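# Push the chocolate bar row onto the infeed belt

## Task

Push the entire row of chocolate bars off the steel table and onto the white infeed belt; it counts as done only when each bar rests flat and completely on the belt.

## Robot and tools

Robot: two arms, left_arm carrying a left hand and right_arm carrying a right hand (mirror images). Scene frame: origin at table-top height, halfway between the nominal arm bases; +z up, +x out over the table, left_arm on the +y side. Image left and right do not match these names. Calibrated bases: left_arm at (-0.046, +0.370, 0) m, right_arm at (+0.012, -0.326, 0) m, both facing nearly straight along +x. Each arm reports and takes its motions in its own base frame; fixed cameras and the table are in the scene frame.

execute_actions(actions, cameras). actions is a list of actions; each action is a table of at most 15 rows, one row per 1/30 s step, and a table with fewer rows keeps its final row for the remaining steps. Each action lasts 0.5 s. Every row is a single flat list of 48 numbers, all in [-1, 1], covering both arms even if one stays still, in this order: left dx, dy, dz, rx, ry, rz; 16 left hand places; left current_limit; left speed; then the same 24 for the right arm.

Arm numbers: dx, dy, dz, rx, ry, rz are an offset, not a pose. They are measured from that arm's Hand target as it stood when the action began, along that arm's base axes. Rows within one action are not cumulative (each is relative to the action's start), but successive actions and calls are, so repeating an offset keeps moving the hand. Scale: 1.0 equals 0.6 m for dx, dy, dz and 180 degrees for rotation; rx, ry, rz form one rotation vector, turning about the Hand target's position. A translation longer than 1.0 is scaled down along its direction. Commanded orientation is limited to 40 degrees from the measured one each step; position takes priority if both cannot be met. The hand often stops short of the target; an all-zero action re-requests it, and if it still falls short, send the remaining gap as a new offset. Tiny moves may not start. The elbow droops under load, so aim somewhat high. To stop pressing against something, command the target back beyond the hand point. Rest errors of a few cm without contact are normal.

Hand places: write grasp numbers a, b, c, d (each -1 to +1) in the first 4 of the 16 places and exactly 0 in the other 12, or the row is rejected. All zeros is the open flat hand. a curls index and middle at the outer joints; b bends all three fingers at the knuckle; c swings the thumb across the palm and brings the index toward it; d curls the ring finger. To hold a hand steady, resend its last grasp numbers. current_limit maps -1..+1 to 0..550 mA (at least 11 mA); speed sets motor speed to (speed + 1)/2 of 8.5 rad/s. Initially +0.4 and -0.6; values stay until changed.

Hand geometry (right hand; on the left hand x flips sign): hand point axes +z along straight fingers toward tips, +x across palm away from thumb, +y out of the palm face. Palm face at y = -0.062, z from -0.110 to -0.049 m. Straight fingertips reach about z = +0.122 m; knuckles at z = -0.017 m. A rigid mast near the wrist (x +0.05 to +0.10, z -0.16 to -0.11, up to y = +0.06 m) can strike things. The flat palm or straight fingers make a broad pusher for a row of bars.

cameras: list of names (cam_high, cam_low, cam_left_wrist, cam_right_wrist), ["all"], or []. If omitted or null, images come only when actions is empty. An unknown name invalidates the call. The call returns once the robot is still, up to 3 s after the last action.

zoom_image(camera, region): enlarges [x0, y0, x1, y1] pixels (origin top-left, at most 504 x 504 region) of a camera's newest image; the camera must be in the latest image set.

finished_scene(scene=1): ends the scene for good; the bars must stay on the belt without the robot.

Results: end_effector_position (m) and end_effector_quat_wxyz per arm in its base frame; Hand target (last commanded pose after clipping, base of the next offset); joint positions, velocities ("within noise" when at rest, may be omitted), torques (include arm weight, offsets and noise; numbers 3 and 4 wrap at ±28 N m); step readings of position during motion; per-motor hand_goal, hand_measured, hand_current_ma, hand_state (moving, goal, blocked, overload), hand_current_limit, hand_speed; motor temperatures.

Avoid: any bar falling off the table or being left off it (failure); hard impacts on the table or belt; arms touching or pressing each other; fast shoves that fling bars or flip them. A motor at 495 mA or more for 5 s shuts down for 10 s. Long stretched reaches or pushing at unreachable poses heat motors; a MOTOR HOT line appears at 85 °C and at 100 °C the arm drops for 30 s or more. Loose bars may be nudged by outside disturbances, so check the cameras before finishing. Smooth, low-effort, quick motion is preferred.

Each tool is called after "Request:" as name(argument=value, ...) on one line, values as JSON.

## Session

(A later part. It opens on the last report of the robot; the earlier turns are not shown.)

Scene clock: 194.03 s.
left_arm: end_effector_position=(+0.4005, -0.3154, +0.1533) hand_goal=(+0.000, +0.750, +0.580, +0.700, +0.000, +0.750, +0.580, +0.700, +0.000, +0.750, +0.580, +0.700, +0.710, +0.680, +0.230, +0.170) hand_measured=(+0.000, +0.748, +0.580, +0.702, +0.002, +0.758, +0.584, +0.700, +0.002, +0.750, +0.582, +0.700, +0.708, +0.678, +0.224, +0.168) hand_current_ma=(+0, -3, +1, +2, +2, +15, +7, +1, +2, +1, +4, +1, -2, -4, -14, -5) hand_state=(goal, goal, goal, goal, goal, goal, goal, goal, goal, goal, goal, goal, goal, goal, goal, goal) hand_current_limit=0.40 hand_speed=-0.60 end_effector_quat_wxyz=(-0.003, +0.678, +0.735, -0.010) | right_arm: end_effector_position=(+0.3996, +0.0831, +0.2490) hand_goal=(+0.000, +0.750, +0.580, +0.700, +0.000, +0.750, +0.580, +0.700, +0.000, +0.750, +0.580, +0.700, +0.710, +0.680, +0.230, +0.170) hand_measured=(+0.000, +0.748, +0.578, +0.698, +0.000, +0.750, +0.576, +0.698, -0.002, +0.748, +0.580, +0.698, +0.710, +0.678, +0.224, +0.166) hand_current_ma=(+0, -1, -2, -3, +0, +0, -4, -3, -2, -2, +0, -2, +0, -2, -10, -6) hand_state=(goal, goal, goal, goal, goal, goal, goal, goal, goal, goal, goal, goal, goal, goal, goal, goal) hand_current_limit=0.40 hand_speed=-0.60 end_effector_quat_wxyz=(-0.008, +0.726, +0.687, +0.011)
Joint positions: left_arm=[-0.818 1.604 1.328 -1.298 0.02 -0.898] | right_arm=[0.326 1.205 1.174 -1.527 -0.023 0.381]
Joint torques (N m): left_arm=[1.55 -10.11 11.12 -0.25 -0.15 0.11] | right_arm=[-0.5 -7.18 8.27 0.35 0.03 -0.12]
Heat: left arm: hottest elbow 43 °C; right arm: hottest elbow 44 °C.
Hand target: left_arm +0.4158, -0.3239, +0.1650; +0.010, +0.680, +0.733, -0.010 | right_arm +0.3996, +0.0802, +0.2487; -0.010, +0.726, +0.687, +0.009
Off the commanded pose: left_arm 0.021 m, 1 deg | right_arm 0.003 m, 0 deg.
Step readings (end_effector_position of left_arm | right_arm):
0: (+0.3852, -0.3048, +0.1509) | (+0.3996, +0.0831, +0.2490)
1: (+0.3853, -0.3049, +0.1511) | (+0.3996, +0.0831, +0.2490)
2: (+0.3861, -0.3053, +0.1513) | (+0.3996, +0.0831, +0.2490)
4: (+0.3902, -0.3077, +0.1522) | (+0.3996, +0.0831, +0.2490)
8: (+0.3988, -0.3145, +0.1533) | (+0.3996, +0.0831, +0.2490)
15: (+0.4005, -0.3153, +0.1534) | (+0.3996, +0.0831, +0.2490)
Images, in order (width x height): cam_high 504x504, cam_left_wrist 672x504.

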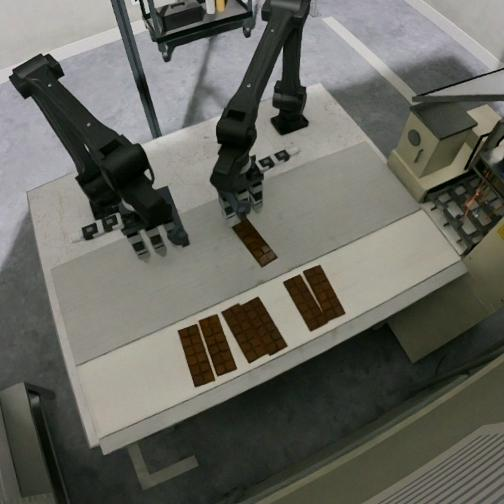

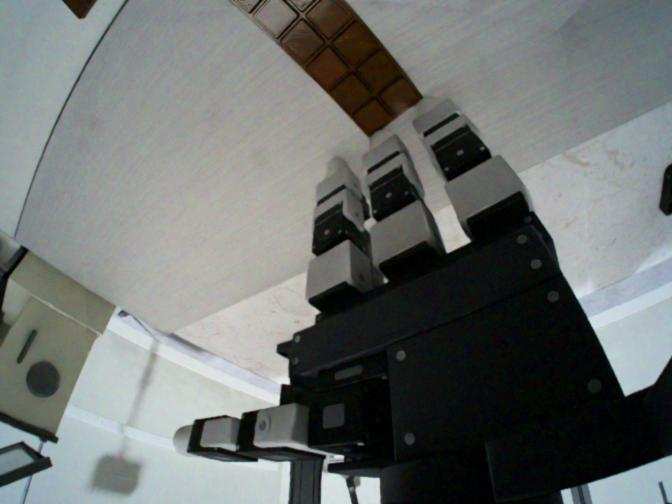

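Request:
execute_actions(actions=[[[0.035,0.008,-0.002,0,0,-0.004,0,0,0,0,0,0,0,0,0,0,0,0,0,0,0,0,0.4,-0.6,0,0,0,0,0,0,0,0,0,0,0,0,0,0,0,0,0,0,0,0,0,0,0.4,-0.6]]], cameras=["cam_high","cam_left_wrist"])

Request:
zoom_image(camera="cam_left_wrist", region=[230, 0, 530, 225])

Request:
zoom_image(camera="cam_high", region=[170, 190, 350, 370])

Scene clock: 196.13 s.
left_arm: end_effector_position=(+0.4233, -0.3090, +0.1531) hand_goal=(+0.000, +0.750, +0.580, +0.700, +0.000, +0.750, +0.580, +0.700, +0.000, +0.750, +0.580, +0.700, +0.710, +0.680, +0.230, +0.170) hand_measured=(+0.000, +0.748, +0.580, +0.702, +0.002, +0.752, +0.584, +0.700, +0.002, +0.752, +0.582, +0.700, +0.708, +0.678, +0.224, +0.168) hand_current_ma=(+0, -3, +1, +2, +2, +3, +5, +1, +2, +2, +4, +1, -2, -4, -14, -5) hand_state=(goal, goal, goal, goal, goal, goal, goal, goal, goal, goal, goal, goal, goal, goal, goal, goal) hand_current_limit=0.40 hand_speed=-0.60 end_effector_quat_wxyz=(-0.001, +0.681, +0.733, -0.010) | right_arm: end_effector_position=(+0.3996, +0.0831, +0.2490) hand_goal=(+0.000, +0.750, +0.580, +0.700, +0.000, +0.750, +0.580, +0.700, +0.000, +0.750, +0.580, +0.700, +0.710, +0.680, +0.230, +0.170) hand_measured=(+0.000, +0.748, +0.578, +0.698, +0.000, +0.750, +0.576, +0.698, -0.002, +0.748, +0.580, +0.698, +0.710, +0.678, +0.224, +0.166) hand_current_ma=(+0, -1, -2, -3, +0, +0, -4, -3, -2, -2, +0, -2, +0, -2, -10, -6) hand_state=(goal, goal, goal, goal, goal, goal, goal, goal, goal, goal, goal, goal, goal, goal, goal, goal) hand_current_limit=0.40 hand_speed=-0.60 end_effector_quat_wxyz=(-0.008, +0.726, +0.687, +0.011)
Joint positions: left_arm=[-0.774 1.63 1.359 -1.302 0.02 -0.847] | right_arm=[0.326 1.205 1.174 -1.527 -0.023 0.381]
Joint torques (N m): left_arm=[1.2 -10.52 11.04 -0.29 -0.12 0.1] | right_arm=[-0.62 -7.12 8.29 0.36 0.04 -0.12]
Heat: left arm: hottest elbow 43 °C; right arm: hottest elbow 44 °C.
Hand target: left_arm +0.4367, -0.3190, +0.1637; +0.010, +0.685, +0.729, -0.010 | right_arm +0.3996, +0.0802, +0.2487; -0.010, +0.726, +0.687, +0.009
Off the commanded pose: left_arm 0.020 m, 1 deg | right_arm 0.003 m, 0 deg.
Step readings (end_effector_position of left_arm | right_arm):
0: (+0.4006, -0.3154, +0.1533) | (+0.3996, +0.0831, +0.2490)
1: (+0.4007, -0.3153, +0.1533) | (+0.3996, +0.0831, +0.2490)
2: (+0.4014, -0.3154, +0.1533) | (+0.3996, +0.0831, +0.2490)
4: (+0.4052, -0.3152, +0.1536) | (+0.3996, +0.0831, +0.2490)
8: (+0.4172, -0.3114, +0.1535) | (+0.3996, +0.0831, +0.2490)
15: (+0.4233, -0.3088, +0.1535) | (+0.3996, +0.0831, +0.2490)
Images, in order (width x height): cam_high 504x504, cam_left_wrist 672x504.

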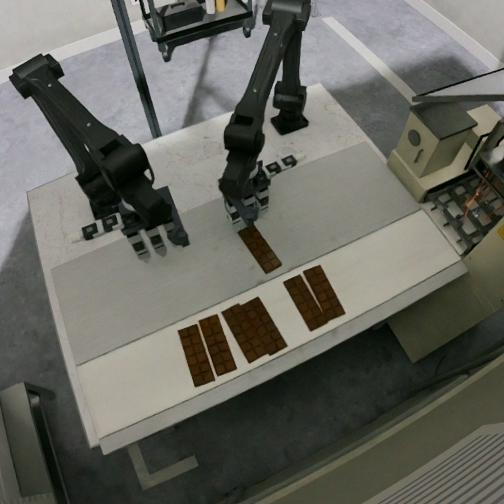

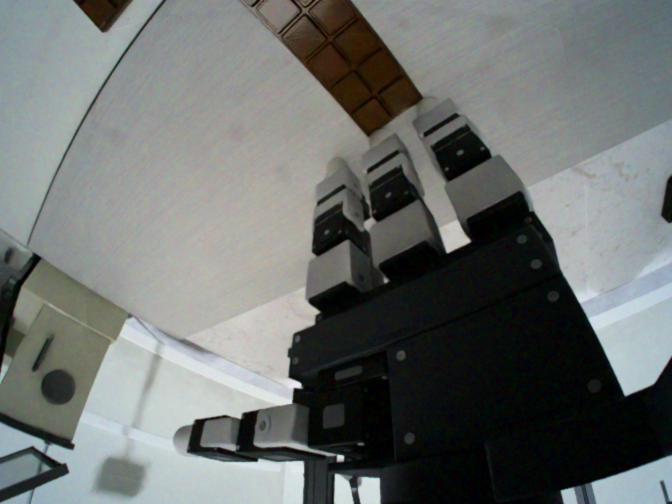

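Scaled by 1.680 from the camera's 672x504 image, which has a finer 960x720 frame.

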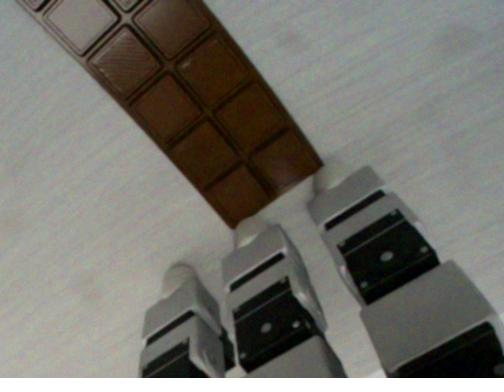

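Scaled by 2.800 from the camera's 504x504 image, which has a finer 720x720 frame.

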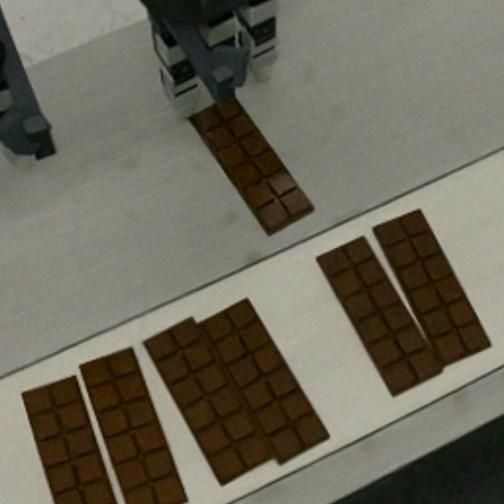

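Request:
execute_actions(actions=[[[-0.05,0.0,0.03,0,0,0,0,0,0,0,0,0,0,0,0,0,0,0,0,0,0,0,0.4,-0.6,0,0,0,0,0,0,0,0,0,0,0,0,0,0,0,0,0,0,0,0,0,0,0.4,-0.6]],[[0.04,0.1,0.05,0,0,0,0,0,0,0,0,0,0,0,0,0,0,0,0,0,0,0,0.4,-0.6,0,0,0,0,0,0,0,0,0,0,0,0,0,0,0,0,0,0,0,0,0,0,0.4,-0.6]],[[0.09,0.05,0.0,0,0,0,0,0,0,0,0,0,0,0,0,0,0,0,0,0,0,0,0.4,-0.6,0,0,0,0,0,0,0,0,0,0,0,0,0,0,0,0,0,0,0,0,0,0,0.4,-0.6]]], cameras=["cam_high","cam_left_wrist"])

Scene clock: 202.00 s.
left_arm: end_effector_position=(+0.4740, -0.2160, +0.1962) hand_goal=(+0.000, +0.750, +0.580, +0.700, +0.000, +0.750, +0.580, +0.700, +0.000, +0.750, +0.580, +0.700, +0.710, +0.680, +0.230, +0.170) hand_measured=(+0.000, +0.748, +0.580, +0.702, +0.002, +0.750, +0.582, +0.700, +0.002, +0.750, +0.582, +0.700, +0.708, +0.678, +0.224, +0.168) hand_current_ma=(+0, -3, +1, +2, +2, +0, +3, +1, +2, -1, +3, +1, -1, -4, -14, -5) hand_state=(goal, goal, goal, goal, goal, goal, goal, goal, goal, goal, goal, goal, goal, goal, goal, goal) hand_current_limit=0.40 hand_speed=-0.60 end_effector_quat_wxyz=(-0.004, +0.676, +0.737, -0.012) | right_arm: end_effector_position=(+0.3996, +0.0831, +0.2490) hand_goal=(+0.000, +0.750, +0.580, +0.700, +0.000, +0.750, +0.580, +0.700, +0.000, +0.750, +0.580, +0.700, +0.710, +0.680, +0.230, +0.170) hand_measured=(+0.000, +0.748, +0.578, +0.698, +0.000, +0.750, +0.576, +0.698, -0.002, +0.748, +0.580, +0.698, +0.710, +0.678, +0.224, +0.166) hand_current_ma=(+0, -1, -2, -3, +0, +0, -4, -3, -2, -2, +0, -2, +0, -2, -10, -6) hand_state=(goal, goal, goal, goal, goal, goal, goal, goal, goal, goal, goal, goal, goal, goal, goal, goal) hand_current_limit=0.40 hand_speed=-0.60 end_effector_quat_wxyz=(-0.008, +0.726, +0.687, +0.011)
Joint positions: left_arm=[-0.552 1.568 1.402 -1.417 0.022 -0.639] | right_arm=[0.326 1.205 1.174 -1.527 -0.023 0.381]
Joint torques (N m): left_arm=[0.21 -10.34 11.33 -0.35 -0.05 0.11] | right_arm=[-0.5 -7 8.27 0.36 0.05 -0.13]
Heat: left arm: hottest elbow 44 °C; right arm: hottest elbow 44 °C.
Hand target: left_arm +0.4848, -0.2290, +0.2119; +0.010, +0.685, +0.729, -0.010 | right_arm +0.3996, +0.0802, +0.2487; -0.010, +0.726, +0.687, +0.009
Off the commanded pose: left_arm 0.023 m, 2 deg | right_arm 0.003 m, 0 deg.
Step readings (end_effector_position of left_arm | right_arm):
0: (+0.4233, -0.3090, +0.1531) | (+0.3996, +0.0831, +0.2490)
1: (+0.4233, -0.3090, +0.1531) | (+0.3996, +0.0831, +0.2490)
2: (+0.4229, -0.3086, +0.1530) | (+0.3996, +0.0831, +0.2490)
4: (+0.4205, -0.3082, +0.1528) | (+0.3996, +0.0831, +0.2490)
8: (+0.4130, -0.3115, +0.1570) | (+0.3996, +0.0831, +0.2490)
15: (+0.4062, -0.3162, +0.1672) | (+0.3996, +0.0831, +0.2490)
16: (+0.4061, -0.3160, +0.1677) | (+0.3996, +0.0831, +0.2490)
17: (+0.4059, -0.3139, +0.1684) | (+0.3996, +0.0831, +0.2490)
19: (+0.4077, -0.3058, +0.1721) | (+0.3996, +0.0831, +0.2490)
23: (+0.4216, -0.2739, +0.1905) | (+0.3996, +0.0831, +0.2490)
30: (+0.4308, -0.2512, +0.2060) | (+0.3996, +0.0831, +0.2490)
31: (+0.4305, -0.2518, +0.2058) | (+0.3996, +0.0831, +0.2490)
32: (+0.4316, -0.2509, +0.2053) | (+0.3996, +0.0831, +0.2490)
34: (+0.4356, -0.2485, +0.2045) | (+0.3996, +0.0831, +0.2490)
38: (+0.4577, -0.2275, +0.2000) | (+0.3996, +0.0831, +0.2490)
45: (+0.4731, -0.2134, +0.1939) | (+0.3996, +0.0831, +0.2490)
Images, in order (width x height): cam_high 504x504, cam_left_wrist 672x504.

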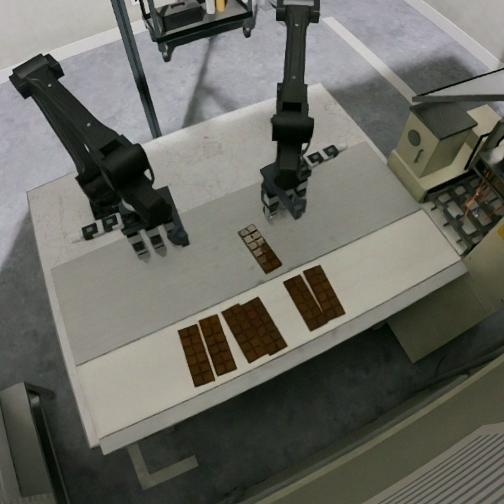

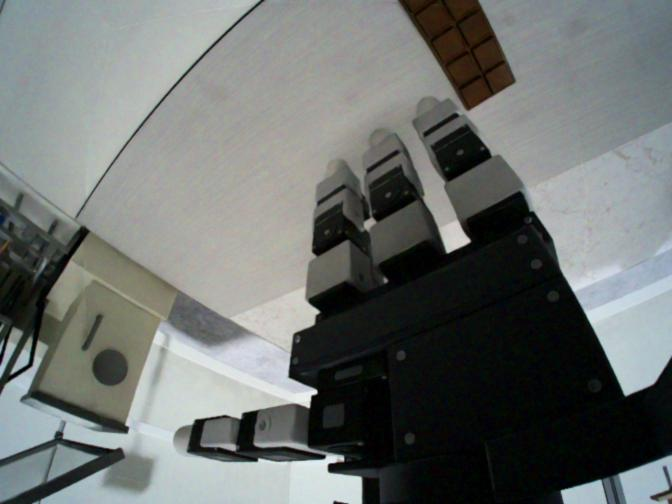

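Request:
execute_actions(actions=[[[0.075,0.0,-0.01,0,0,0,0,0,0,0,0,0,0,0,0,0,0,0,0,0,0,0,0.4,-0.6,0,0,0,0,0,0,0,0,0,0,0,0,0,0,0,0,0,0,0,0,0,0,0.4,-0.6]],[[0.012,0.0,-0.06,0,0,0,0,0,0,0,0,0,0,0,0,0,0,0,0,0,0,0,0.4,-0.6,0,0,0,0,0,0,0,0,0,0,0,0,0,0,0,0,0,0,0,0,0,0,0.4,-0.6]]], cameras=["cam_high","cam_left_wrist"])

Request:
zoom_image(camera="cam_high", region=[170, 190, 350, 370])

Scene clock: 203.87 s.
left_arm: end_effector_position=(+0.5295, -0.2299, +0.1713) hand_goal=(+0.000, +0.750, +0.580, +0.700, +0.000, +0.750, +0.580, +0.700, +0.000, +0.750, +0.580, +0.700, +0.710, +0.680, +0.230, +0.170) hand_measured=(+0.000, +0.748, +0.580, +0.702, +0.002, +0.750, +0.582, +0.700, +0.002, +0.750, +0.582, +0.700, +0.708, +0.678, +0.224, +0.168) hand_current_ma=(+0, -3, +1, +2, +2, +0, +3, +1, +2, -1, +3, +1, -1, -4, -14, -5) hand_state=(goal, goal, goal, goal, goal, goal, goal, goal, goal, goal, goal, goal, goal, goal, goal, goal) hand_current_limit=0.40 hand_speed=-0.60 end_effector_quat_wxyz=(+0.005, +0.682, +0.731, -0.010) | right_arm: end_effector_position=(+0.3996, +0.0831, +0.2490) hand_goal=(+0.000, +0.750, +0.580, +0.700, +0.000, +0.750, +0.580, +0.700, +0.000, +0.750, +0.580, +0.700, +0.710, +0.680, +0.230, +0.170) hand_measured=(+0.000, +0.748, +0.578, +0.698, +0.000, +0.750, +0.576, +0.698, -0.002, +0.748, +0.580, +0.698, +0.710, +0.678, +0.224, +0.166) hand_current_ma=(+0, -1, -2, -3, +0, +0, -4, -3, -2, -2, +0, -2, +0, -2, -10, -6) hand_state=(goal, goal, goal, goal, goal, goal, goal, goal, goal, goal, goal, goal, goal, goal, goal, goal) hand_current_limit=0.40 hand_speed=-0.60 end_effector_quat_wxyz=(-0.008, +0.726, +0.687, +0.011)
Joint positions: left_arm=[-0.516 1.706 1.505 -1.365 0.023 -0.585] | right_arm=[0.326 1.205 1.174 -1.527 -0.023 0.381]
Joint torques (N m): left_arm=[1.49 -12.34 8.29 0.57 -0.04 0.12] | right_arm=[-0.5 -6.95 8.23 0.29 0.04 -0.12]
Heat: left arm: hottest elbow 44 °C; right arm: hottest elbow 44 °C.
Hand target: left_arm +0.5369, -0.2290, +0.1697; +0.009, +0.685, +0.729, -0.010 | right_arm +0.3996, +0.0802, +0.2487; -0.010, +0.726, +0.687, +0.009
Off the commanded pose: left_arm 0.008 m, 1 deg | right_arm 0.003 m, 0 deg.
Step readings (end_effector_position of left_arm | right_arm):
0: (+0.4740, -0.2161, +0.1962) | (+0.3996, +0.0831, +0.2490)
1: (+0.4742, -0.2162, +0.1963) | (+0.3996, +0.0831, +0.2490)
2: (+0.4753, -0.2171, +0.1966) | (+0.3996, +0.0831, +0.2490)
4: (+0.4839, -0.2213, +0.1989) | (+0.3996, +0.0831, +0.2490)
8: (+0.5059, -0.2257, +0.1978) | (+0.3996, +0.0831, +0.2490)
15: (+0.5146, -0.2208, +0.1860) | (+0.3996, +0.0831, +0.2490)
16: (+0.5146, -0.2208, +0.1858) | (+0.3996, +0.0831, +0.2490)
17: (+0.5150, -0.2211, +0.1859) | (+0.3996, +0.0831, +0.2490)
19: (+0.5185, -0.2233, +0.1857) | (+0.3996, +0.0831, +0.2490)
23: (+0.5262, -0.2281, +0.1805) | (+0.3996, +0.0831, +0.2490)
30: (+0.5295, -0.2299, +0.1715) | (+0.3996, +0.0831, +0.2490)
Images, in order (width x height): cam_high 504x504, cam_left_wrist 672x504.

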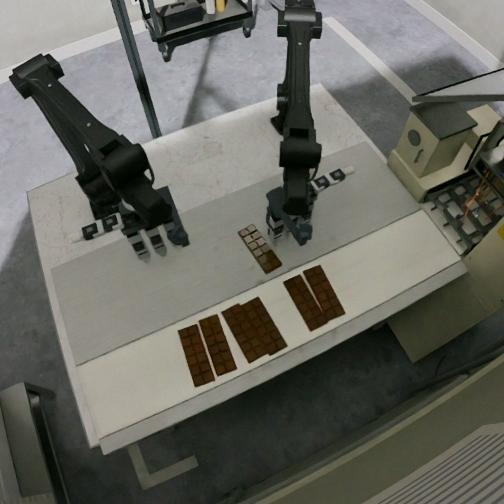

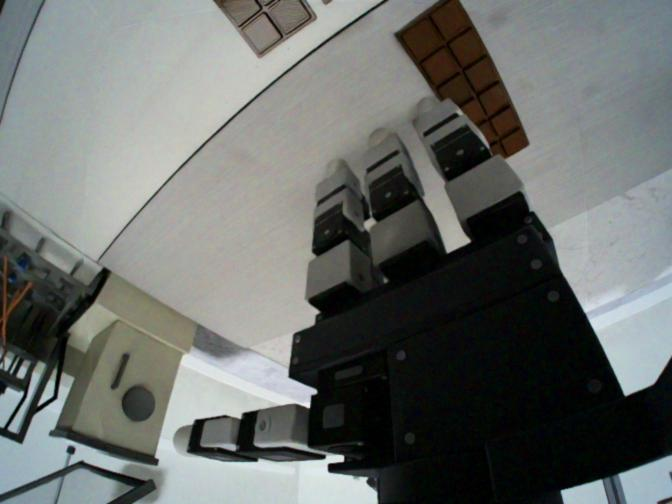

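Scaled by 2.800 from the camera's 504x504 image, which has a finer 720x720 frame.

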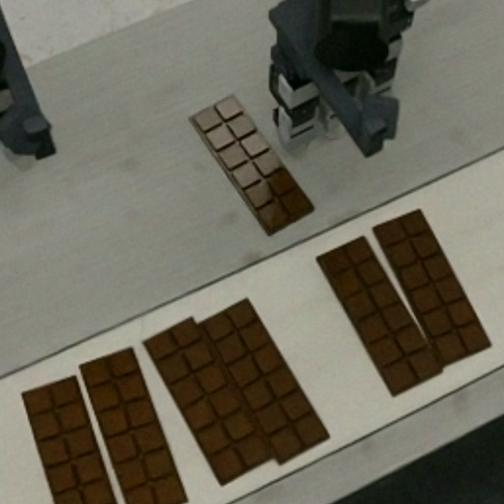

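Request:
execute_actions(actions=[[[0.0,-0.01,-0.016,0,0,0,0,0,0,0,0,0,0,0,0,0,0,0,0,0,0,0,0.4,-0.6,0,0,0,0,0,0,0,0,0,0,0,0,0,0,0,0,0,0,0,0,0,0,0.4,-0.6]]], cameras=["cam_left_wrist"])

Request:
zoom_image(camera="cam_left_wrist", region=[330, 0, 560, 173])

Scene clock: 206.37 s.
left_arm: end_effector_position=(+0.5345, -0.2327, +0.1682) hand_goal=(+0.000, +0.750, +0.580, +0.700, +0.000, +0.750, +0.580, +0.700, +0.000, +0.750, +0.580, +0.700, +0.710, +0.680, +0.230, +0.170) hand_measured=(+0.000, +0.748, +0.580, +0.702, +0.002, +0.750, +0.582, +0.700, +0.002, +0.750, +0.582, +0.700, +0.708, +0.678, +0.224, +0.168) hand_current_ma=(+0, -3, +1, +2, +2, +0, +3, +1, +2, -1, +3, +1, -1, -4, -14, -5) hand_state=(goal, goal, goal, goal, goal, goal, goal, goal, goal, goal, goal, goal, goal, goal, goal, goal) hand_current_limit=0.40 hand_speed=-0.60 end_effector_quat_wxyz=(+0.011, +0.682, +0.731, -0.009) | right_arm: end_effector_position=(+0.3996, +0.0831, +0.2490) hand_goal=(+0.000, +0.750, +0.580, +0.700, +0.000, +0.750, +0.580, +0.700, +0.000, +0.750, +0.580, +0.700, +0.710, +0.680, +0.230, +0.170) hand_measured=(+0.000, +0.748, +0.578, +0.698, +0.000, +0.750, +0.576, +0.698, -0.002, +0.748, +0.580, +0.698, +0.710, +0.678, +0.224, +0.166) hand_current_ma=(+0, -1, -2, -3, +0, +0, -4, -3, -2, -2, +0, -2, +0, -2, -10, -6) hand_state=(goal, goal, goal, goal, goal, goal, goal, goal, goal, goal, goal, goal, goal, goal, goal, goal) hand_current_limit=0.40 hand_speed=-0.60 end_effector_quat_wxyz=(-0.008, +0.726, +0.687, +0.011)
Joint positions: left_arm=[-0.516 1.714 1.505 -1.343 0.023 -0.585] | right_arm=[0.326 1.205 1.174 -1.527 -0.023 0.381]
Joint torques (N m): left_arm=[0.79 -11.87 7.58 0.59 -0.03 0.02] | right_arm=[-0.5 -6.95 8.31 0.36 0.04 -0.12]
Heat: left arm: hottest elbow 43 °C; right arm: hottest elbow 44 °C.
Hand target: left_arm +0.5370, -0.2350, +0.1602; +0.010, +0.685, +0.729, -0.010 | right_arm +0.3996, +0.0802, +0.2487; -0.010, +0.726, +0.687, +0.009
Off the commanded pose: left_arm 0.009 m, 0 deg | right_arm 0.003 m, 0 deg.
Step readings (end_effector_position of left_arm | right_arm):
0: (+0.5295, -0.2299, +0.1713) | (+0.3996, +0.0831, +0.2490)
1: (+0.5296, -0.2299, +0.1713) | (+0.3996, +0.0831, +0.2490)
2: (+0.5299, -0.2301, +0.1714) | (+0.3996, +0.0831, +0.2490)
4: (+0.5315, -0.2310, +0.1719) | (+0.3996, +0.0831, +0.2490)
8: (+0.5337, -0.2323, +0.1708) | (+0.3996, +0.0831, +0.2490)
15: (+0.5345, -0.2327, +0.1682) | (+0.3996, +0.0831, +0.2490)
Images, in order (width x height): cam_left_wrist 672x504.

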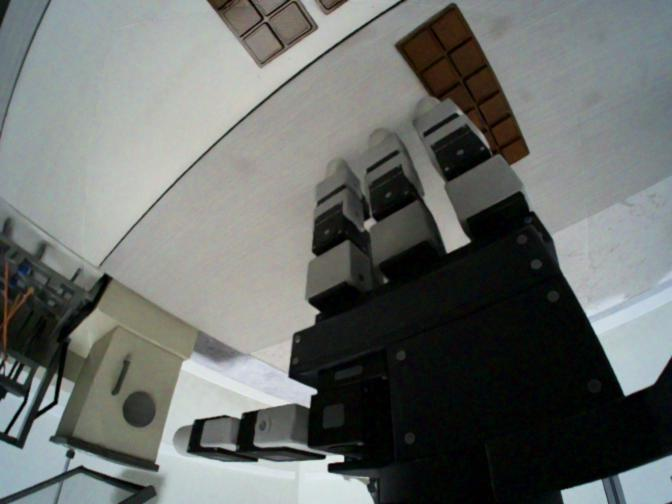

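Scaled by 2.191 from the camera's 672x504 image, which has a finer 960x720 frame.

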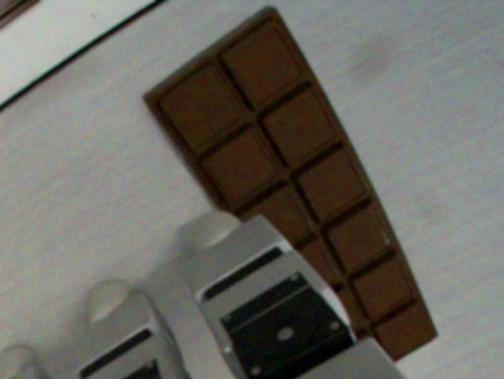

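Request:
execute_actions(actions=[[[0.0,0.022,-0.012,0,0,0,0,0,0,0,0,0,0,0,0,0,0,0,0,0,0,0,0.4,-0.6,0,0,0,0,0,0,0,0,0,0,0,0,0,0,0,0,0,0,0,0,0,0,0.4,-0.6]]], cameras=["cam_left_wrist"])

Request:
zoom_image(camera="cam_left_wrist", region=[330, 0, 560, 173])

Scene clock: 207.80 s.
left_arm: end_effector_position=(+0.5322, -0.2225, +0.1534) hand_goal=(+0.000, +0.750, +0.580, +0.700, +0.000, +0.750, +0.580, +0.700, +0.000, +0.750, +0.580, +0.700, +0.710, +0.680, +0.230, +0.170) hand_measured=(+0.000, +0.748, +0.580, +0.702, +0.002, +0.750, +0.582, +0.700, +0.002, +0.750, +0.582, +0.700, +0.708, +0.678, +0.224, +0.168) hand_current_ma=(+0, -3, +1, +2, +2, +0, +3, +1, +2, -1, +3, +1, -1, -4, -14, -5) hand_state=(goal, goal, goal, goal, goal, goal, goal, goal, goal, goal, goal, goal, goal, goal, goal, goal) hand_current_limit=0.40 hand_speed=-0.60 end_effector_quat_wxyz=(+0.005, +0.681, +0.732, -0.011) | right_arm: end_effector_position=(+0.3996, +0.0831, +0.2490) hand_goal=(+0.000, +0.750, +0.580, +0.700, +0.000, +0.750, +0.580, +0.700, +0.000, +0.750, +0.580, +0.700, +0.710, +0.680, +0.230, +0.170) hand_measured=(+0.000, +0.748, +0.578, +0.698, +0.000, +0.750, +0.576, +0.698, -0.002, +0.748, +0.580, +0.698, +0.710, +0.678, +0.224, +0.166) hand_current_ma=(+0, -1, -2, -3, +0, +0, -4, -3, -2, -2, +0, -2, +0, -2, -10, -6) hand_state=(goal, goal, goal, goal, goal, goal, goal, goal, goal, goal, goal, goal, goal, goal, goal, goal) hand_current_limit=0.40 hand_speed=-0.60 end_effector_quat_wxyz=(-0.008, +0.726, +0.687, +0.011)
Joint positions: left_arm=[-0.501 1.714 1.468 -1.32 0.023 -0.573] | right_arm=[0.326 1.205 1.174 -1.527 -0.023 0.381]
Joint torques (N m): left_arm=[1.32 -12.81 7.69 0.57 -0.06 0.15] | right_arm=[-0.38 -7 8.28 0.4 0.04 -0.13]
Heat: left arm: hottest elbow 43 °C; right arm: hottest elbow 44 °C.
Hand target: left_arm +0.5370, -0.2217, +0.1530; +0.010, +0.685, +0.729, -0.010 | right_arm +0.3996, +0.0802, +0.2487; -0.010, +0.726, +0.687, +0.009
Off the commanded pose: left_arm 0.005 m, 1 deg | right_arm 0.003 m, 0 deg.
Step readings (end_effector_position of left_arm | right_arm):
0: (+0.5345, -0.2327, +0.1682) | (+0.3996, +0.0831, +0.2490)
1: (+0.5345, -0.2327, +0.1681) | (+0.3996, +0.0831, +0.2490)
2: (+0.5344, -0.2327, +0.1672) | (+0.3996, +0.0831, +0.2490)
4: (+0.5338, -0.2315, +0.1636) | (+0.3996, +0.0831, +0.2490)
8: (+0.5303, -0.2266, +0.1549) | (+0.3996, +0.0831, +0.2490)
15: (+0.5318, -0.2230, +0.1534) | (+0.3996, +0.0831, +0.2490)
Images, in order (width x height): cam_left_wrist 672x504.

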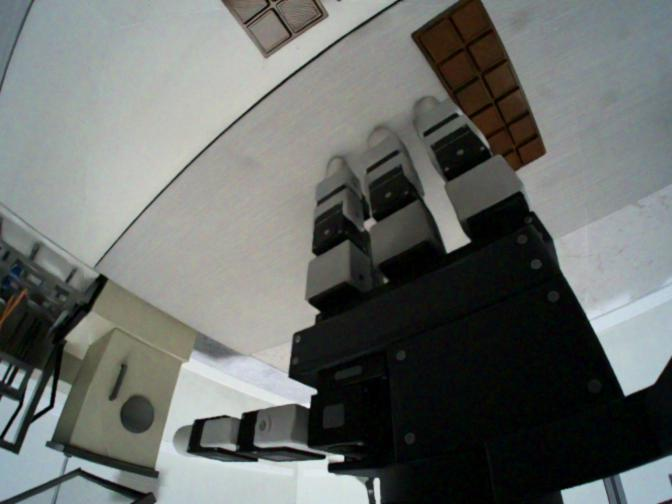

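Scaled by 2.191 from the camera's 672x504 image, which has a finer 960x720 frame.

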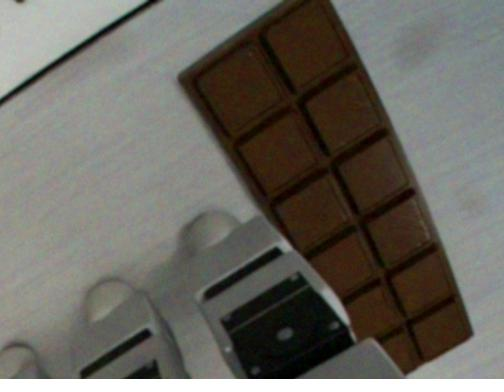

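Request:
execute_actions(actions=[[[-0.04,-0.02,0.004,0,0,0,0,0,0,0,0,0,0,0,0,0,0,0,0,0,0,0,0.4,-0.6,0,0,0,0,0,0,0,0,0,0,0,0,0,0,0,0,0,0,0,0,0,0,0.4,-0.6]]], cameras=["cam_left_wrist"])

Request:
zoom_image(camera="cam_left_wrist", region=[330, 0, 560, 173])

Scene clock: 209.53 s.
left_arm: end_effector_position=(+0.5148, -0.2307, +0.1502) hand_goal=(+0.000, +0.750, +0.580, +0.700, +0.000, +0.750, +0.580, +0.700, +0.000, +0.750, +0.580, +0.700, +0.710, +0.680, +0.230, +0.170) hand_measured=(+0.000, +0.748, +0.580, +0.702, +0.002, +0.746, +0.580, +0.700, +0.004, +0.744, +0.576, +0.698, +0.710, +0.678, +0.224, +0.168) hand_current_ma=(+0, -3, +1, +2, +3, -6, +0, +0, +3, -13, -8, -5, -1, -4, -14, -5) hand_state=(goal, goal, goal, goal, goal, goal, goal, goal, moving, goal, goal, goal, goal, goal, goal, goal) hand_current_limit=0.40 hand_speed=-0.60 end_effector_quat_wxyz=(+0.002, +0.687, +0.727, -0.012) | right_arm: end_effector_position=(+0.3996, +0.0831, +0.2490) hand_goal=(+0.000, +0.750, +0.580, +0.700, +0.000, +0.750, +0.580, +0.700, +0.000, +0.750, +0.580, +0.700, +0.710, +0.680, +0.230, +0.170) hand_measured=(+0.000, +0.748, +0.578, +0.698, +0.000, +0.750, +0.576, +0.698, -0.002, +0.748, +0.580, +0.698, +0.710, +0.678, +0.224, +0.166) hand_current_ma=(+0, -1, -2, -3, +0, +0, -4, -3, -2, -2, +0, -2, +0, -2, -10, -6) hand_state=(goal, goal, goal, goal, goal, goal, goal, goal, goal, goal, goal, goal, goal, goal, goal, goal) hand_current_limit=0.40 hand_speed=-0.60 end_effector_quat_wxyz=(-0.008, +0.726, +0.687, +0.011)
Joint positions: left_arm=[-0.53 1.69 1.428 -1.311 0.024 -0.587] | right_arm=[0.326 1.205 1.174 -1.527 -0.023 0.381]
Joint torques (N m): left_arm=[0.73 -13.04 7.27 0.44 -0.13 -0.18] | right_arm=[-0.44 -7.12 8.23 0.38 0.03 -0.11]
Heat: left arm: hottest elbow 43 °C; right arm: hottest elbow 44 °C.
Hand target: left_arm +0.5131, -0.2337, +0.1553; +0.009, +0.685, +0.729, -0.010 | right_arm +0.3996, +0.0802, +0.2487; -0.010, +0.726, +0.687, +0.009
Off the commanded pose: left_arm 0.006 m, 1 deg | right_arm 0.003 m, 0 deg.
Step readings (end_effector_position of left_arm | right_arm):
0: (+0.5322, -0.2226, +0.1534) | (+0.3996, +0.0831, +0.2490)
1: (+0.5321, -0.2225, +0.1532) | (+0.3996, +0.0831, +0.2490)
2: (+0.5318, -0.2224, +0.1523) | (+0.3996, +0.0831, +0.2490)
4: (+0.5290, -0.2222, +0.1497) | (+0.3996, +0.0831, +0.2490)
8: (+0.5204, -0.2251, +0.1503) | (+0.3996, +0.0831, +0.2490)
15: (+0.5151, -0.2306, +0.1503) | (+0.3996, +0.0831, +0.2490)
Images, in order (width x height): cam_left_wrist 672x504.

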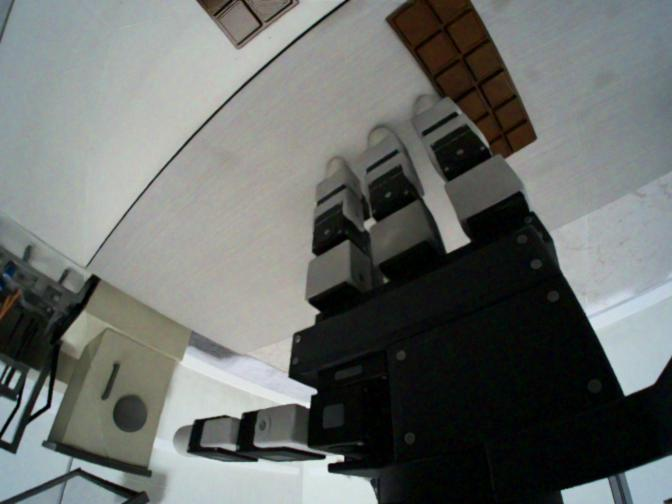

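Scaled by 2.191 from the camera's 672x504 image, which has a finer 960x720 frame.

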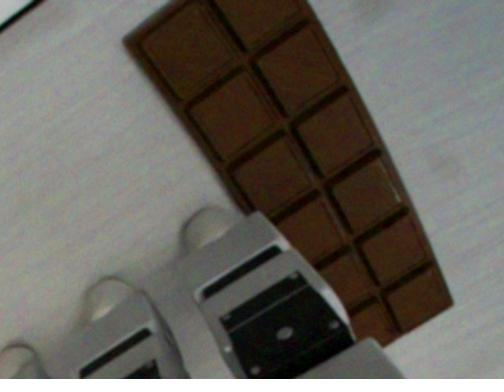

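Request:
execute_actions(actions=[[[-0.014,-0.022,0.006,0,0,0,0,0,0,0,0,0,0,0,0,0,0,0,0,0,0,0,0.4,-0.6,0,0,0,0,0,0,0,0,0,0,0,0,0,0,0,0,0,0,0,0,0,0,0.4,-0.6]]], cameras=["cam_left_wrist","cam_high"])

Request:
zoom_image(camera="cam_left_wrist", region=[330, 0, 560, 173])

Request:
zoom_image(camera="cam_high", region=[170, 190, 350, 370])

Scene clock: 211.10 s.
left_arm: end_effector_position=(+0.5078, -0.2416, +0.1507) hand_goal=(+0.000, +0.750, +0.580, +0.700, +0.000, +0.750, +0.580, +0.700, +0.000, +0.750, +0.580, +0.700, +0.710, +0.680, +0.230, +0.170) hand_measured=(+0.000, +0.748, +0.580, +0.702, +0.002, +0.746, +0.580, +0.700, +0.012, +0.742, +0.576, +0.698, +0.710, +0.678, +0.224, +0.168) hand_current_ma=(+0, -3, +1, +2, +3, -6, +0, +0, +24, -19, -9, -5, -1, -4, -14, -5) hand_state=(goal, goal, goal, goal, goal, goal, goal, goal, goal, goal, goal, goal, goal, goal, goal, goal) hand_current_limit=0.40 hand_speed=-0.60 end_effector_quat_wxyz=(+0.001, +0.685, +0.728, -0.010) | right_arm: end_effector_position=(+0.3996, +0.0831, +0.2490) hand_goal=(+0.000, +0.750, +0.580, +0.700, +0.000, +0.750, +0.580, +0.700, +0.000, +0.750, +0.580, +0.700, +0.710, +0.680, +0.230, +0.170) hand_measured=(+0.000, +0.748, +0.578, +0.698, +0.000, +0.750, +0.576, +0.698, -0.002, +0.748, +0.580, +0.698, +0.710, +0.678, +0.224, +0.166) hand_current_ma=(+0, -1, -2, -3, +0, +0, -4, -3, -2, -2, +0, -2, +0, -2, -10, -6) hand_state=(goal, goal, goal, goal, goal, goal, goal, goal, goal, goal, goal, goal, goal, goal, goal, goal) hand_current_limit=0.40 hand_speed=-0.60 end_effector_quat_wxyz=(-0.008, +0.726, +0.687, +0.011)
Joint positions: left_arm=[-0.557 1.689 1.428 -1.311 0.021 -0.618] | right_arm=[0.326 1.205 1.174 -1.527 -0.023 0.381]
Joint torques (N m): left_arm=[-0.03 -13.51 7.69 0.13 0.01 -0.17] | right_arm=[-0.44 -6.89 8.24 0.36 0.04 -0.13]
Heat: left arm: hottest elbow 43 °C; right arm: hottest elbow 44 °C.
Hand target: left_arm +0.5046, -0.2471, +0.1590; +0.010, +0.685, +0.729, -0.010 | right_arm +0.3996, +0.0802, +0.2487; -0.010, +0.726, +0.687, +0.009
Off the commanded pose: left_arm 0.010 m, 1 deg | right_arm 0.003 m, 0 deg.
Step readings (end_effector_position of left_arm | right_arm):
0: (+0.5148, -0.2307, +0.1502) | (+0.3996, +0.0831, +0.2490)
1: (+0.5147, -0.2309, +0.1502) | (+0.3996, +0.0831, +0.2490)
2: (+0.5143, -0.2315, +0.1501) | (+0.3996, +0.0831, +0.2490)
4: (+0.5131, -0.2333, +0.1503) | (+0.3996, +0.0831, +0.2490)
8: (+0.5101, -0.2383, +0.1507) | (+0.3996, +0.0831, +0.2490)
15: (+0.5078, -0.2418, +0.1507) | (+0.3996, +0.0831, +0.2490)
Images, in order (width x height): cam_high 504x504, cam_left_wrist 672x504.

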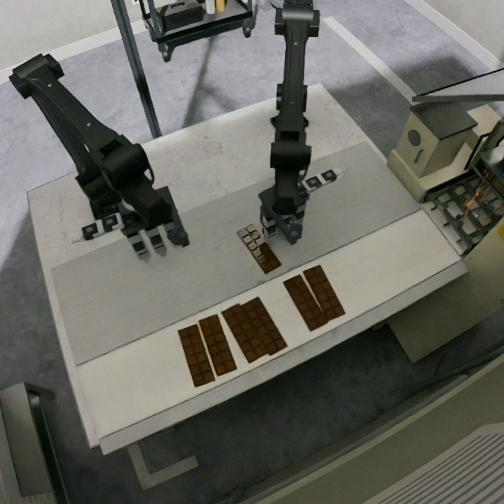

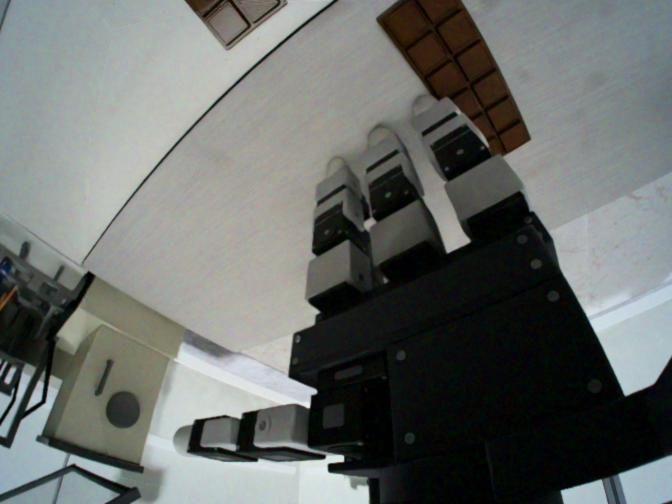

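Scaled by 2.191 from the camera's 672x504 image, which has a finer 960x720 frame.

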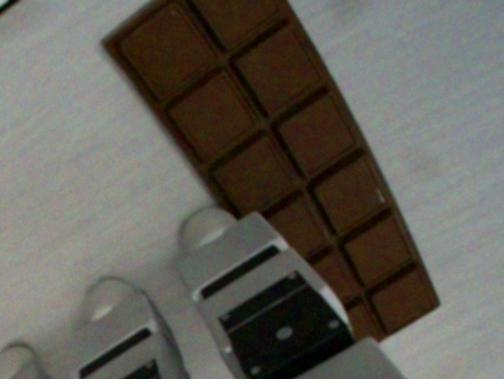

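Scaled by 2.800 from the camera's 504x504 image, which has a finer 720x720 frame.

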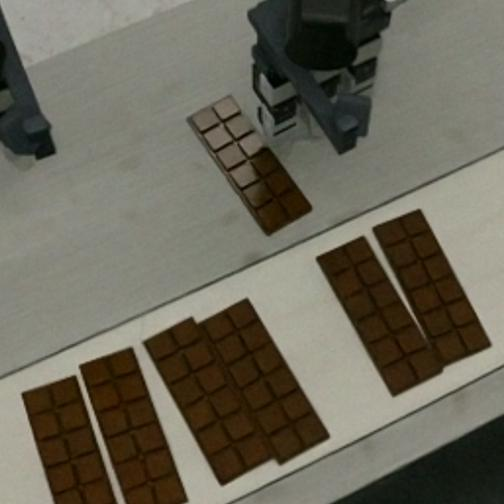

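Request:
execute_actions(actions=[[[0.003,-0.03,0.004,0,0,0,0,0,0,0,0,0,0,0,0,0,0,0,0,0,0,0,0.4,-0.6,0,0,0,0,0,0,0,0,0,0,0,0,0,0,0,0,0,0,0,0,0,0,0.4,-0.6]]], cameras=["cam_left_wrist","cam_high"])

Request:
zoom_image(camera="cam_left_wrist", region=[330, 0, 560, 173])

Request:
zoom_image(camera="cam_high", region=[170, 190, 350, 370])

Scene clock: 212.73 s.
left_arm: end_effector_position=(+0.5000, -0.2528, +0.1508) hand_goal=(+0.000, +0.750, +0.580, +0.700, +0.000, +0.750, +0.580, +0.700, +0.000, +0.750, +0.580, +0.700, +0.710, +0.680, +0.230, +0.170) hand_measured=(+0.000, +0.748, +0.580, +0.702, +0.002, +0.746, +0.580, +0.700, +0.016, +0.738, +0.572, +0.698, +0.710, +0.678, +0.224, +0.168) hand_current_ma=(+0, -3, +1, +2, +3, -6, +0, +0, +31, -28, -15, -5, -1, -4, -14, -5) hand_state=(goal, goal, goal, goal, goal, goal, goal, goal, goal, goal, goal, goal, goal, goal, goal, goal) hand_current_limit=0.40 hand_speed=-0.60 end_effector_quat_wxyz=(+0.000, +0.685, +0.728, -0.010) | right_arm: end_effector_position=(+0.3996, +0.0831, +0.2490) hand_goal=(+0.000, +0.750, +0.580, +0.700, +0.000, +0.750, +0.580, +0.700, +0.000, +0.750, +0.580, +0.700, +0.710, +0.680, +0.230, +0.170) hand_measured=(+0.000, +0.748, +0.578, +0.698, +0.000, +0.750, +0.576, +0.698, -0.002, +0.748, +0.580, +0.698, +0.710, +0.678, +0.224, +0.166) hand_current_ma=(+0, -1, -2, -3, +0, +0, -4, -3, -2, -2, +0, -2, +0, -2, -10, -6) hand_state=(goal, goal, goal, goal, goal, goal, goal, goal, goal, goal, goal, goal, goal, goal, goal, goal) hand_current_limit=0.40 hand_speed=-0.60 end_effector_quat_wxyz=(-0.008, +0.726, +0.687, +0.011)
Joint positions: left_arm=[-0.585 1.689 1.428 -1.313 0.019 -0.646] | right_arm=[0.326 1.205 1.174 -1.527 -0.023 0.381]
Joint torques (N m): left_arm=[-0.09 -11.75 10.62 -0.34 0.07 -0.18] | right_arm=[-0.44 -7.18 8.27 0.34 0.04 -0.13]
Heat: left arm: hottest elbow 43 °C; right arm: hottest elbow 44 °C.
Hand target: left_arm +0.5064, -0.2651, +0.1614; +0.010, +0.685, +0.729, -0.010 | right_arm +0.3996, +0.0802, +0.2487; -0.010, +0.726, +0.687, +0.009
Off the commanded pose: left_arm 0.017 m, 1 deg | right_arm 0.003 m, 0 deg.
Step readings (end_effector_position of left_arm | right_arm):
0: (+0.5078, -0.2416, +0.1507) | (+0.3996, +0.0831, +0.2490)
1: (+0.5078, -0.2415, +0.1507) | (+0.3996, +0.0831, +0.2490)
2: (+0.5076, -0.2416, +0.1507) | (+0.3996, +0.0831, +0.2490)
4: (+0.5069, -0.2424, +0.1509) | (+0.3996, +0.0831, +0.2490)
8: (+0.5032, -0.2481, +0.1508) | (+0.3996, +0.0831, +0.2490)
15: (+0.5000, -0.2529, +0.1508) | (+0.3996, +0.0831, +0.2490)
Images, in order (width x height): cam_high 504x504, cam_left_wrist 672x504.

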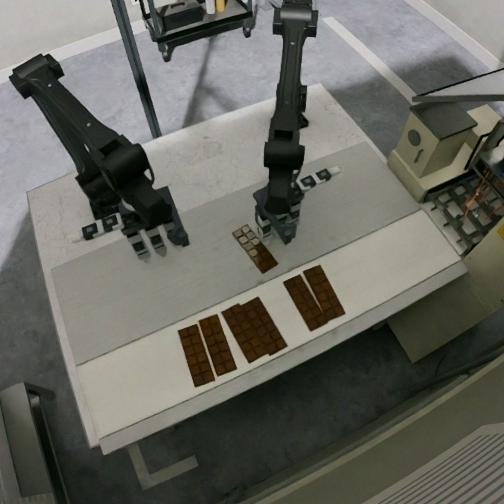

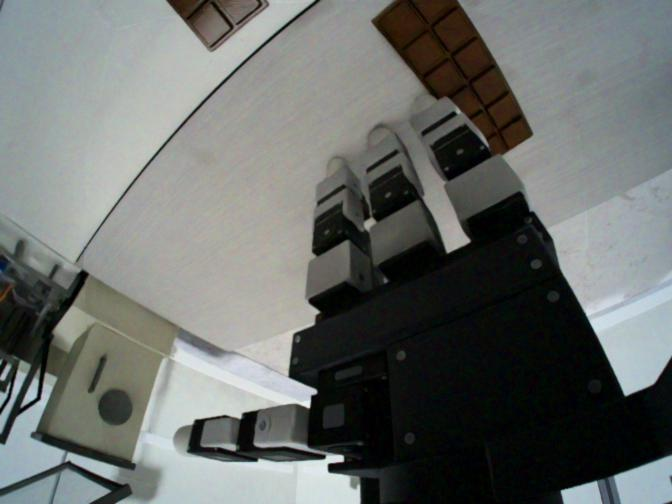

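Scaled by 2.191 from the camera's 672x504 image, which has a finer 960x720 frame.

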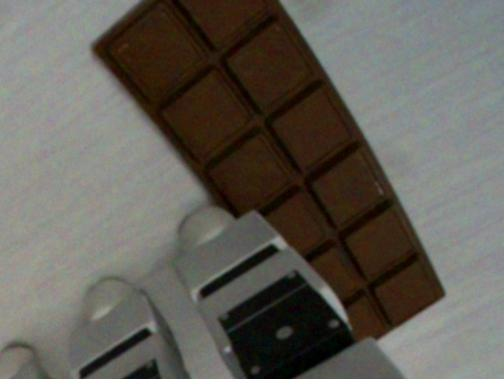

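Scaled by 2.800 from the camera's 504x504 image, which has a finer 720x720 frame.

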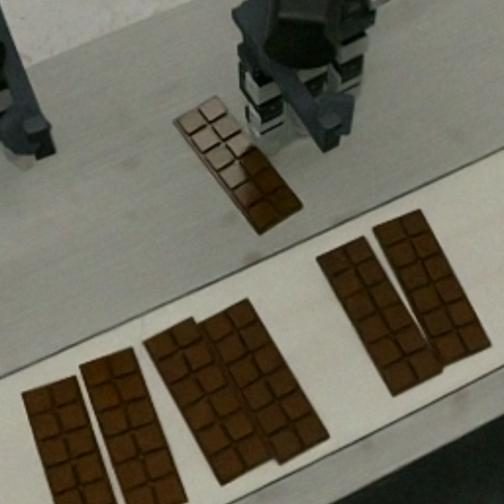

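Request:
execute_actions(actions=[[[0.045,0.028,0.004,0,0,0,0,0,0,0,0,0,0,0,0,0,0,0,0,0,0,0,0.4,-0.6,0,0,0,0,0,0,0,0,0,0,0,0,0,0,0,0,0,0,0,0,0,0,0.4,-0.6]]], cameras=["cam_left_wrist"])

Request:
zoom_image(camera="cam_left_wrist", region=[330, 0, 560, 173])

Scene clock: 215.10 s.
left_arm: end_effector_position=(+0.5193, -0.2400, +0.1515) hand_goal=(+0.000, +0.750, +0.580, +0.700, +0.000, +0.750, +0.580, +0.700, +0.000, +0.750, +0.580, +0.700, +0.710, +0.680, +0.230, +0.170) hand_measured=(+0.000, +0.748, +0.580, +0.702, +0.002, +0.746, +0.580, +0.700, +0.002, +0.748, +0.578, +0.698, +0.710, +0.678, +0.224, +0.168) hand_current_ma=(+0, -3, +1, +2, +3, -5, +0, +0, +4, -3, -3, -3, -1, -4, -14, -5) hand_state=(goal, goal, goal, goal, goal, goal, goal, goal, goal, goal, goal, goal, goal, goal, goal, goal) hand_current_limit=0.40 hand_speed=-0.60 end_effector_quat_wxyz=(-0.003, +0.680, +0.733, -0.012) | right_arm: end_effector_position=(+0.3996, +0.0831, +0.2490) hand_goal=(+0.000, +0.750, +0.580, +0.700, +0.000, +0.750, +0.580, +0.700, +0.000, +0.750, +0.580, +0.700, +0.710, +0.680, +0.230, +0.170) hand_measured=(+0.000, +0.748, +0.578, +0.698, +0.000, +0.750, +0.576, +0.698, -0.002, +0.748, +0.580, +0.698, +0.710, +0.678, +0.224, +0.166) hand_current_ma=(+0, -1, -2, -3, +0, +0, -4, -3, -2, -2, +0, -2, +0, -2, -10, -6) hand_state=(goal, goal, goal, goal, goal, goal, goal, goal, goal, goal, goal, goal, goal, goal, goal, goal) hand_current_limit=0.40 hand_speed=-0.60 end_effector_quat_wxyz=(-0.008, +0.726, +0.687, +0.011)
Joint positions: left_arm=[-0.544 1.719 1.47 -1.332 0.022 -0.621] | right_arm=[0.326 1.205 1.174 -1.527 -0.023 0.381]
Joint torques (N m): left_arm=[1.73 -11.87 11.08 -0.32 -0.04 0.09] | right_arm=[-0.62 -7.06 8.28 0.4 0.04 -0.12]
Heat: left arm: hottest elbow 44 °C; right arm: hottest elbow 44 °C.
Hand target: left_arm +0.5334, -0.2482, +0.1636; +0.009, +0.685, +0.729, -0.010 | right_arm +0.3996, +0.0802, +0.2487; -0.010, +0.726, +0.687, +0.009
Off the commanded pose: left_arm 0.020 m, 2 deg | right_arm 0.003 m, 0 deg.
Step readings (end_effector_position of left_arm | right_arm):
0: (+0.5000, -0.2527, +0.1508) | (+0.3996, +0.0831, +0.2490)
1: (+0.5001, -0.2528, +0.1509) | (+0.3996, +0.0831, +0.2490)
2: (+0.5003, -0.2527, +0.1512) | (+0.3996, +0.0831, +0.2490)
4: (+0.5030, -0.2504, +0.1519) | (+0.3996, +0.0831, +0.2490)
8: (+0.5123, -0.2477, +0.1525) | (+0.3996, +0.0831, +0.2490)
15: (+0.5189, -0.2396, +0.1509) | (+0.3996, +0.0831, +0.2490)
Images, in order (width x height): cam_left_wrist 672x504.

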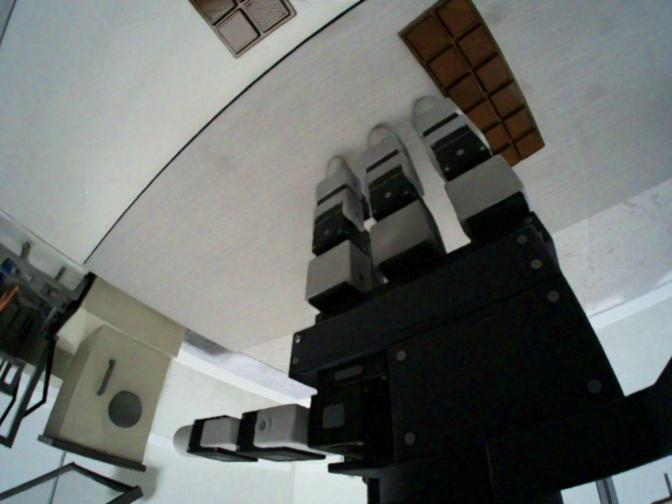

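Scaled by 2.191 from the camera's 672x504 image, which has a finer 960x720 frame.

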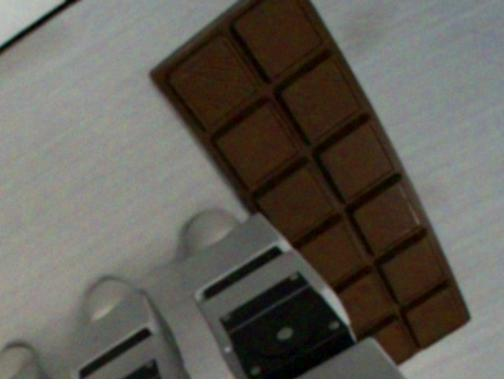

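Request:
execute_actions(actions=[[[0.012,-0.04,0.002,0,0,0,0,0,0,0,0,0,0,0,0,0,0,0,0,0,0,0,0.4,-0.6,0,0,0,0,0,0,0,0,0,0,0,0,0,0,0,0,0,0,0,0,0,0,0.4,-0.6]]], cameras=["cam_left_wrist","cam_high"])

Request:
zoom_image(camera="cam_left_wrist", region=[330, 0, 560, 173])

Request:
zoom_image(camera="cam_high", region=[170, 190, 350, 370])

Scene clock: 216.80 s.
left_arm: end_effector_position=(+0.5314, -0.2600, +0.1550) hand_goal=(+0.000, +0.750, +0.580, +0.700, +0.000, +0.750, +0.580, +0.700, +0.000, +0.750, +0.580, +0.700, +0.710, +0.680, +0.230, +0.170) hand_measured=(+0.000, +0.748, +0.580, +0.702, +0.002, +0.746, +0.580, +0.700, +0.006, +0.746, +0.578, +0.698, +0.710, +0.678, +0.224, +0.168) hand_current_ma=(+0, -3, +1, +2, +3, -5, +0, +0, +11, -7, -2, -3, -1, -4, -14, -5) hand_state=(goal, goal, goal, goal, goal, goal, goal, goal, goal, goal, goal, goal, goal, goal, goal, goal) hand_current_limit=0.40 hand_speed=-0.60 end_effector_quat_wxyz=(+0.000, +0.686, +0.728, -0.012) | right_arm: end_effector_position=(+0.3996, +0.0831, +0.2490) hand_goal=(+0.000, +0.750, +0.580, +0.700, +0.000, +0.750, +0.580, +0.700, +0.000, +0.750, +0.580, +0.700, +0.710, +0.680, +0.230, +0.170) hand_measured=(+0.000, +0.748, +0.578, +0.698, +0.000, +0.750, +0.576, +0.698, -0.002, +0.748, +0.580, +0.698, +0.710, +0.678, +0.224, +0.166) hand_current_ma=(+0, -1, -2, -3, +0, +0, -4, -3, -2, -2, +0, -2, +0, -2, -10, -6) hand_state=(goal, goal, goal, goal, goal, goal, goal, goal, goal, goal, goal, goal, goal, goal, goal, goal) hand_current_limit=0.40 hand_speed=-0.60 end_effector_quat_wxyz=(-0.008, +0.726, +0.687, +0.011)
Joint positions: left_arm=[-0.563 1.764 1.54 -1.352 0.023 -0.622] | right_arm=[0.326 1.205 1.174 -1.527 -0.023 0.381]
Joint torques (N m): left_arm=[-0.56 -12.34 11.19 -0.24 -0.05 -0.17] | right_arm=[-0.56 -7 8.29 0.38 0.04 -0.13]
Heat: left arm: hottest elbow 44 °C; right arm: hottest elbow 44 °C.
Hand target: left_arm +0.5407, -0.2722, +0.1651; +0.010, +0.685, +0.729, -0.010 | right_arm +0.3996, +0.0802, +0.2487; -0.010, +0.726, +0.687, +0.009
Off the commanded pose: left_arm 0.018 m, 1 deg | right_arm 0.003 m, 0 deg.
Step readings (end_effector_position of left_arm | right_arm):
0: (+0.5194, -0.2402, +0.1516) | (+0.3996, +0.0831, +0.2490)
1: (+0.5194, -0.2402, +0.1518) | (+0.3996, +0.0831, +0.2490)
2: (+0.5199, -0.2405, +0.1520) | (+0.3996, +0.0831, +0.2490)
4: (+0.5228, -0.2451, +0.1534) | (+0.3996, +0.0831, +0.2490)
8: (+0.5309, -0.2548, +0.1546) | (+0.3996, +0.0831, +0.2490)
15: (+0.5314, -0.2601, +0.1550) | (+0.3996, +0.0831, +0.2490)
Images, in order (width x height): cam_high 504x504, cam_left_wrist 672x504.

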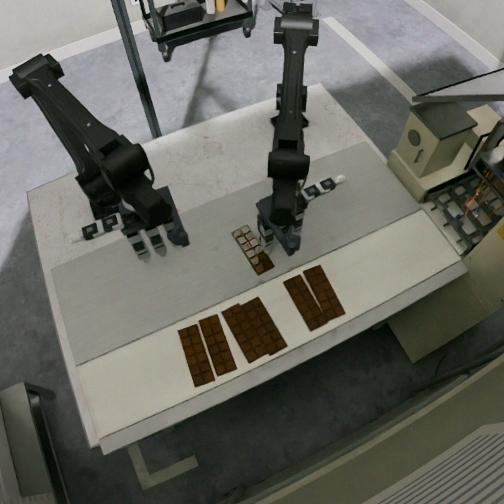

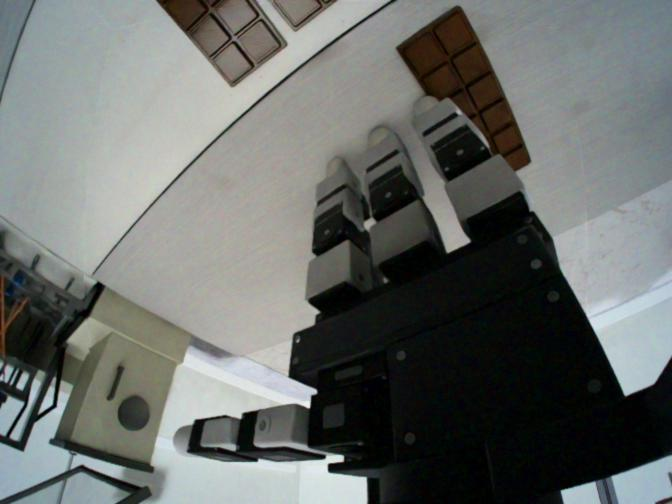

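Scaled by 2.191 from the camera's 672x504 image, which has a finer 960x720 frame.

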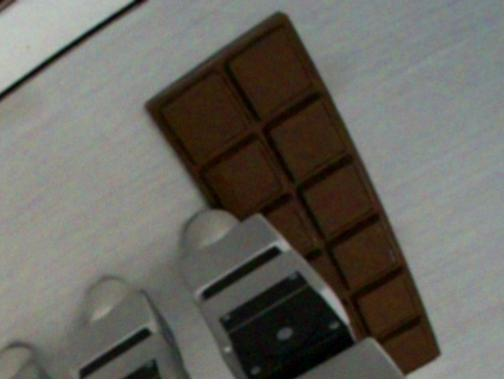

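Scaled by 2.800 from the camera's 504x504 image, which has a finer 720x720 frame.

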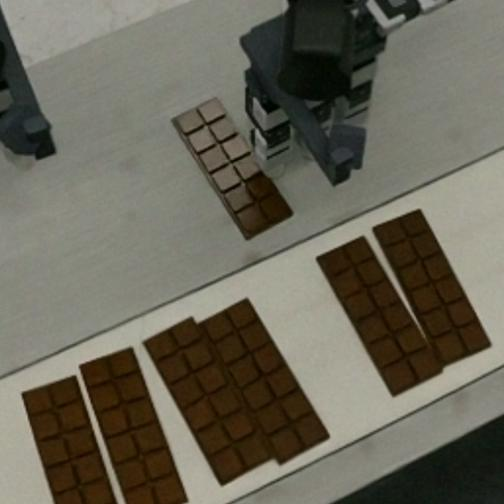

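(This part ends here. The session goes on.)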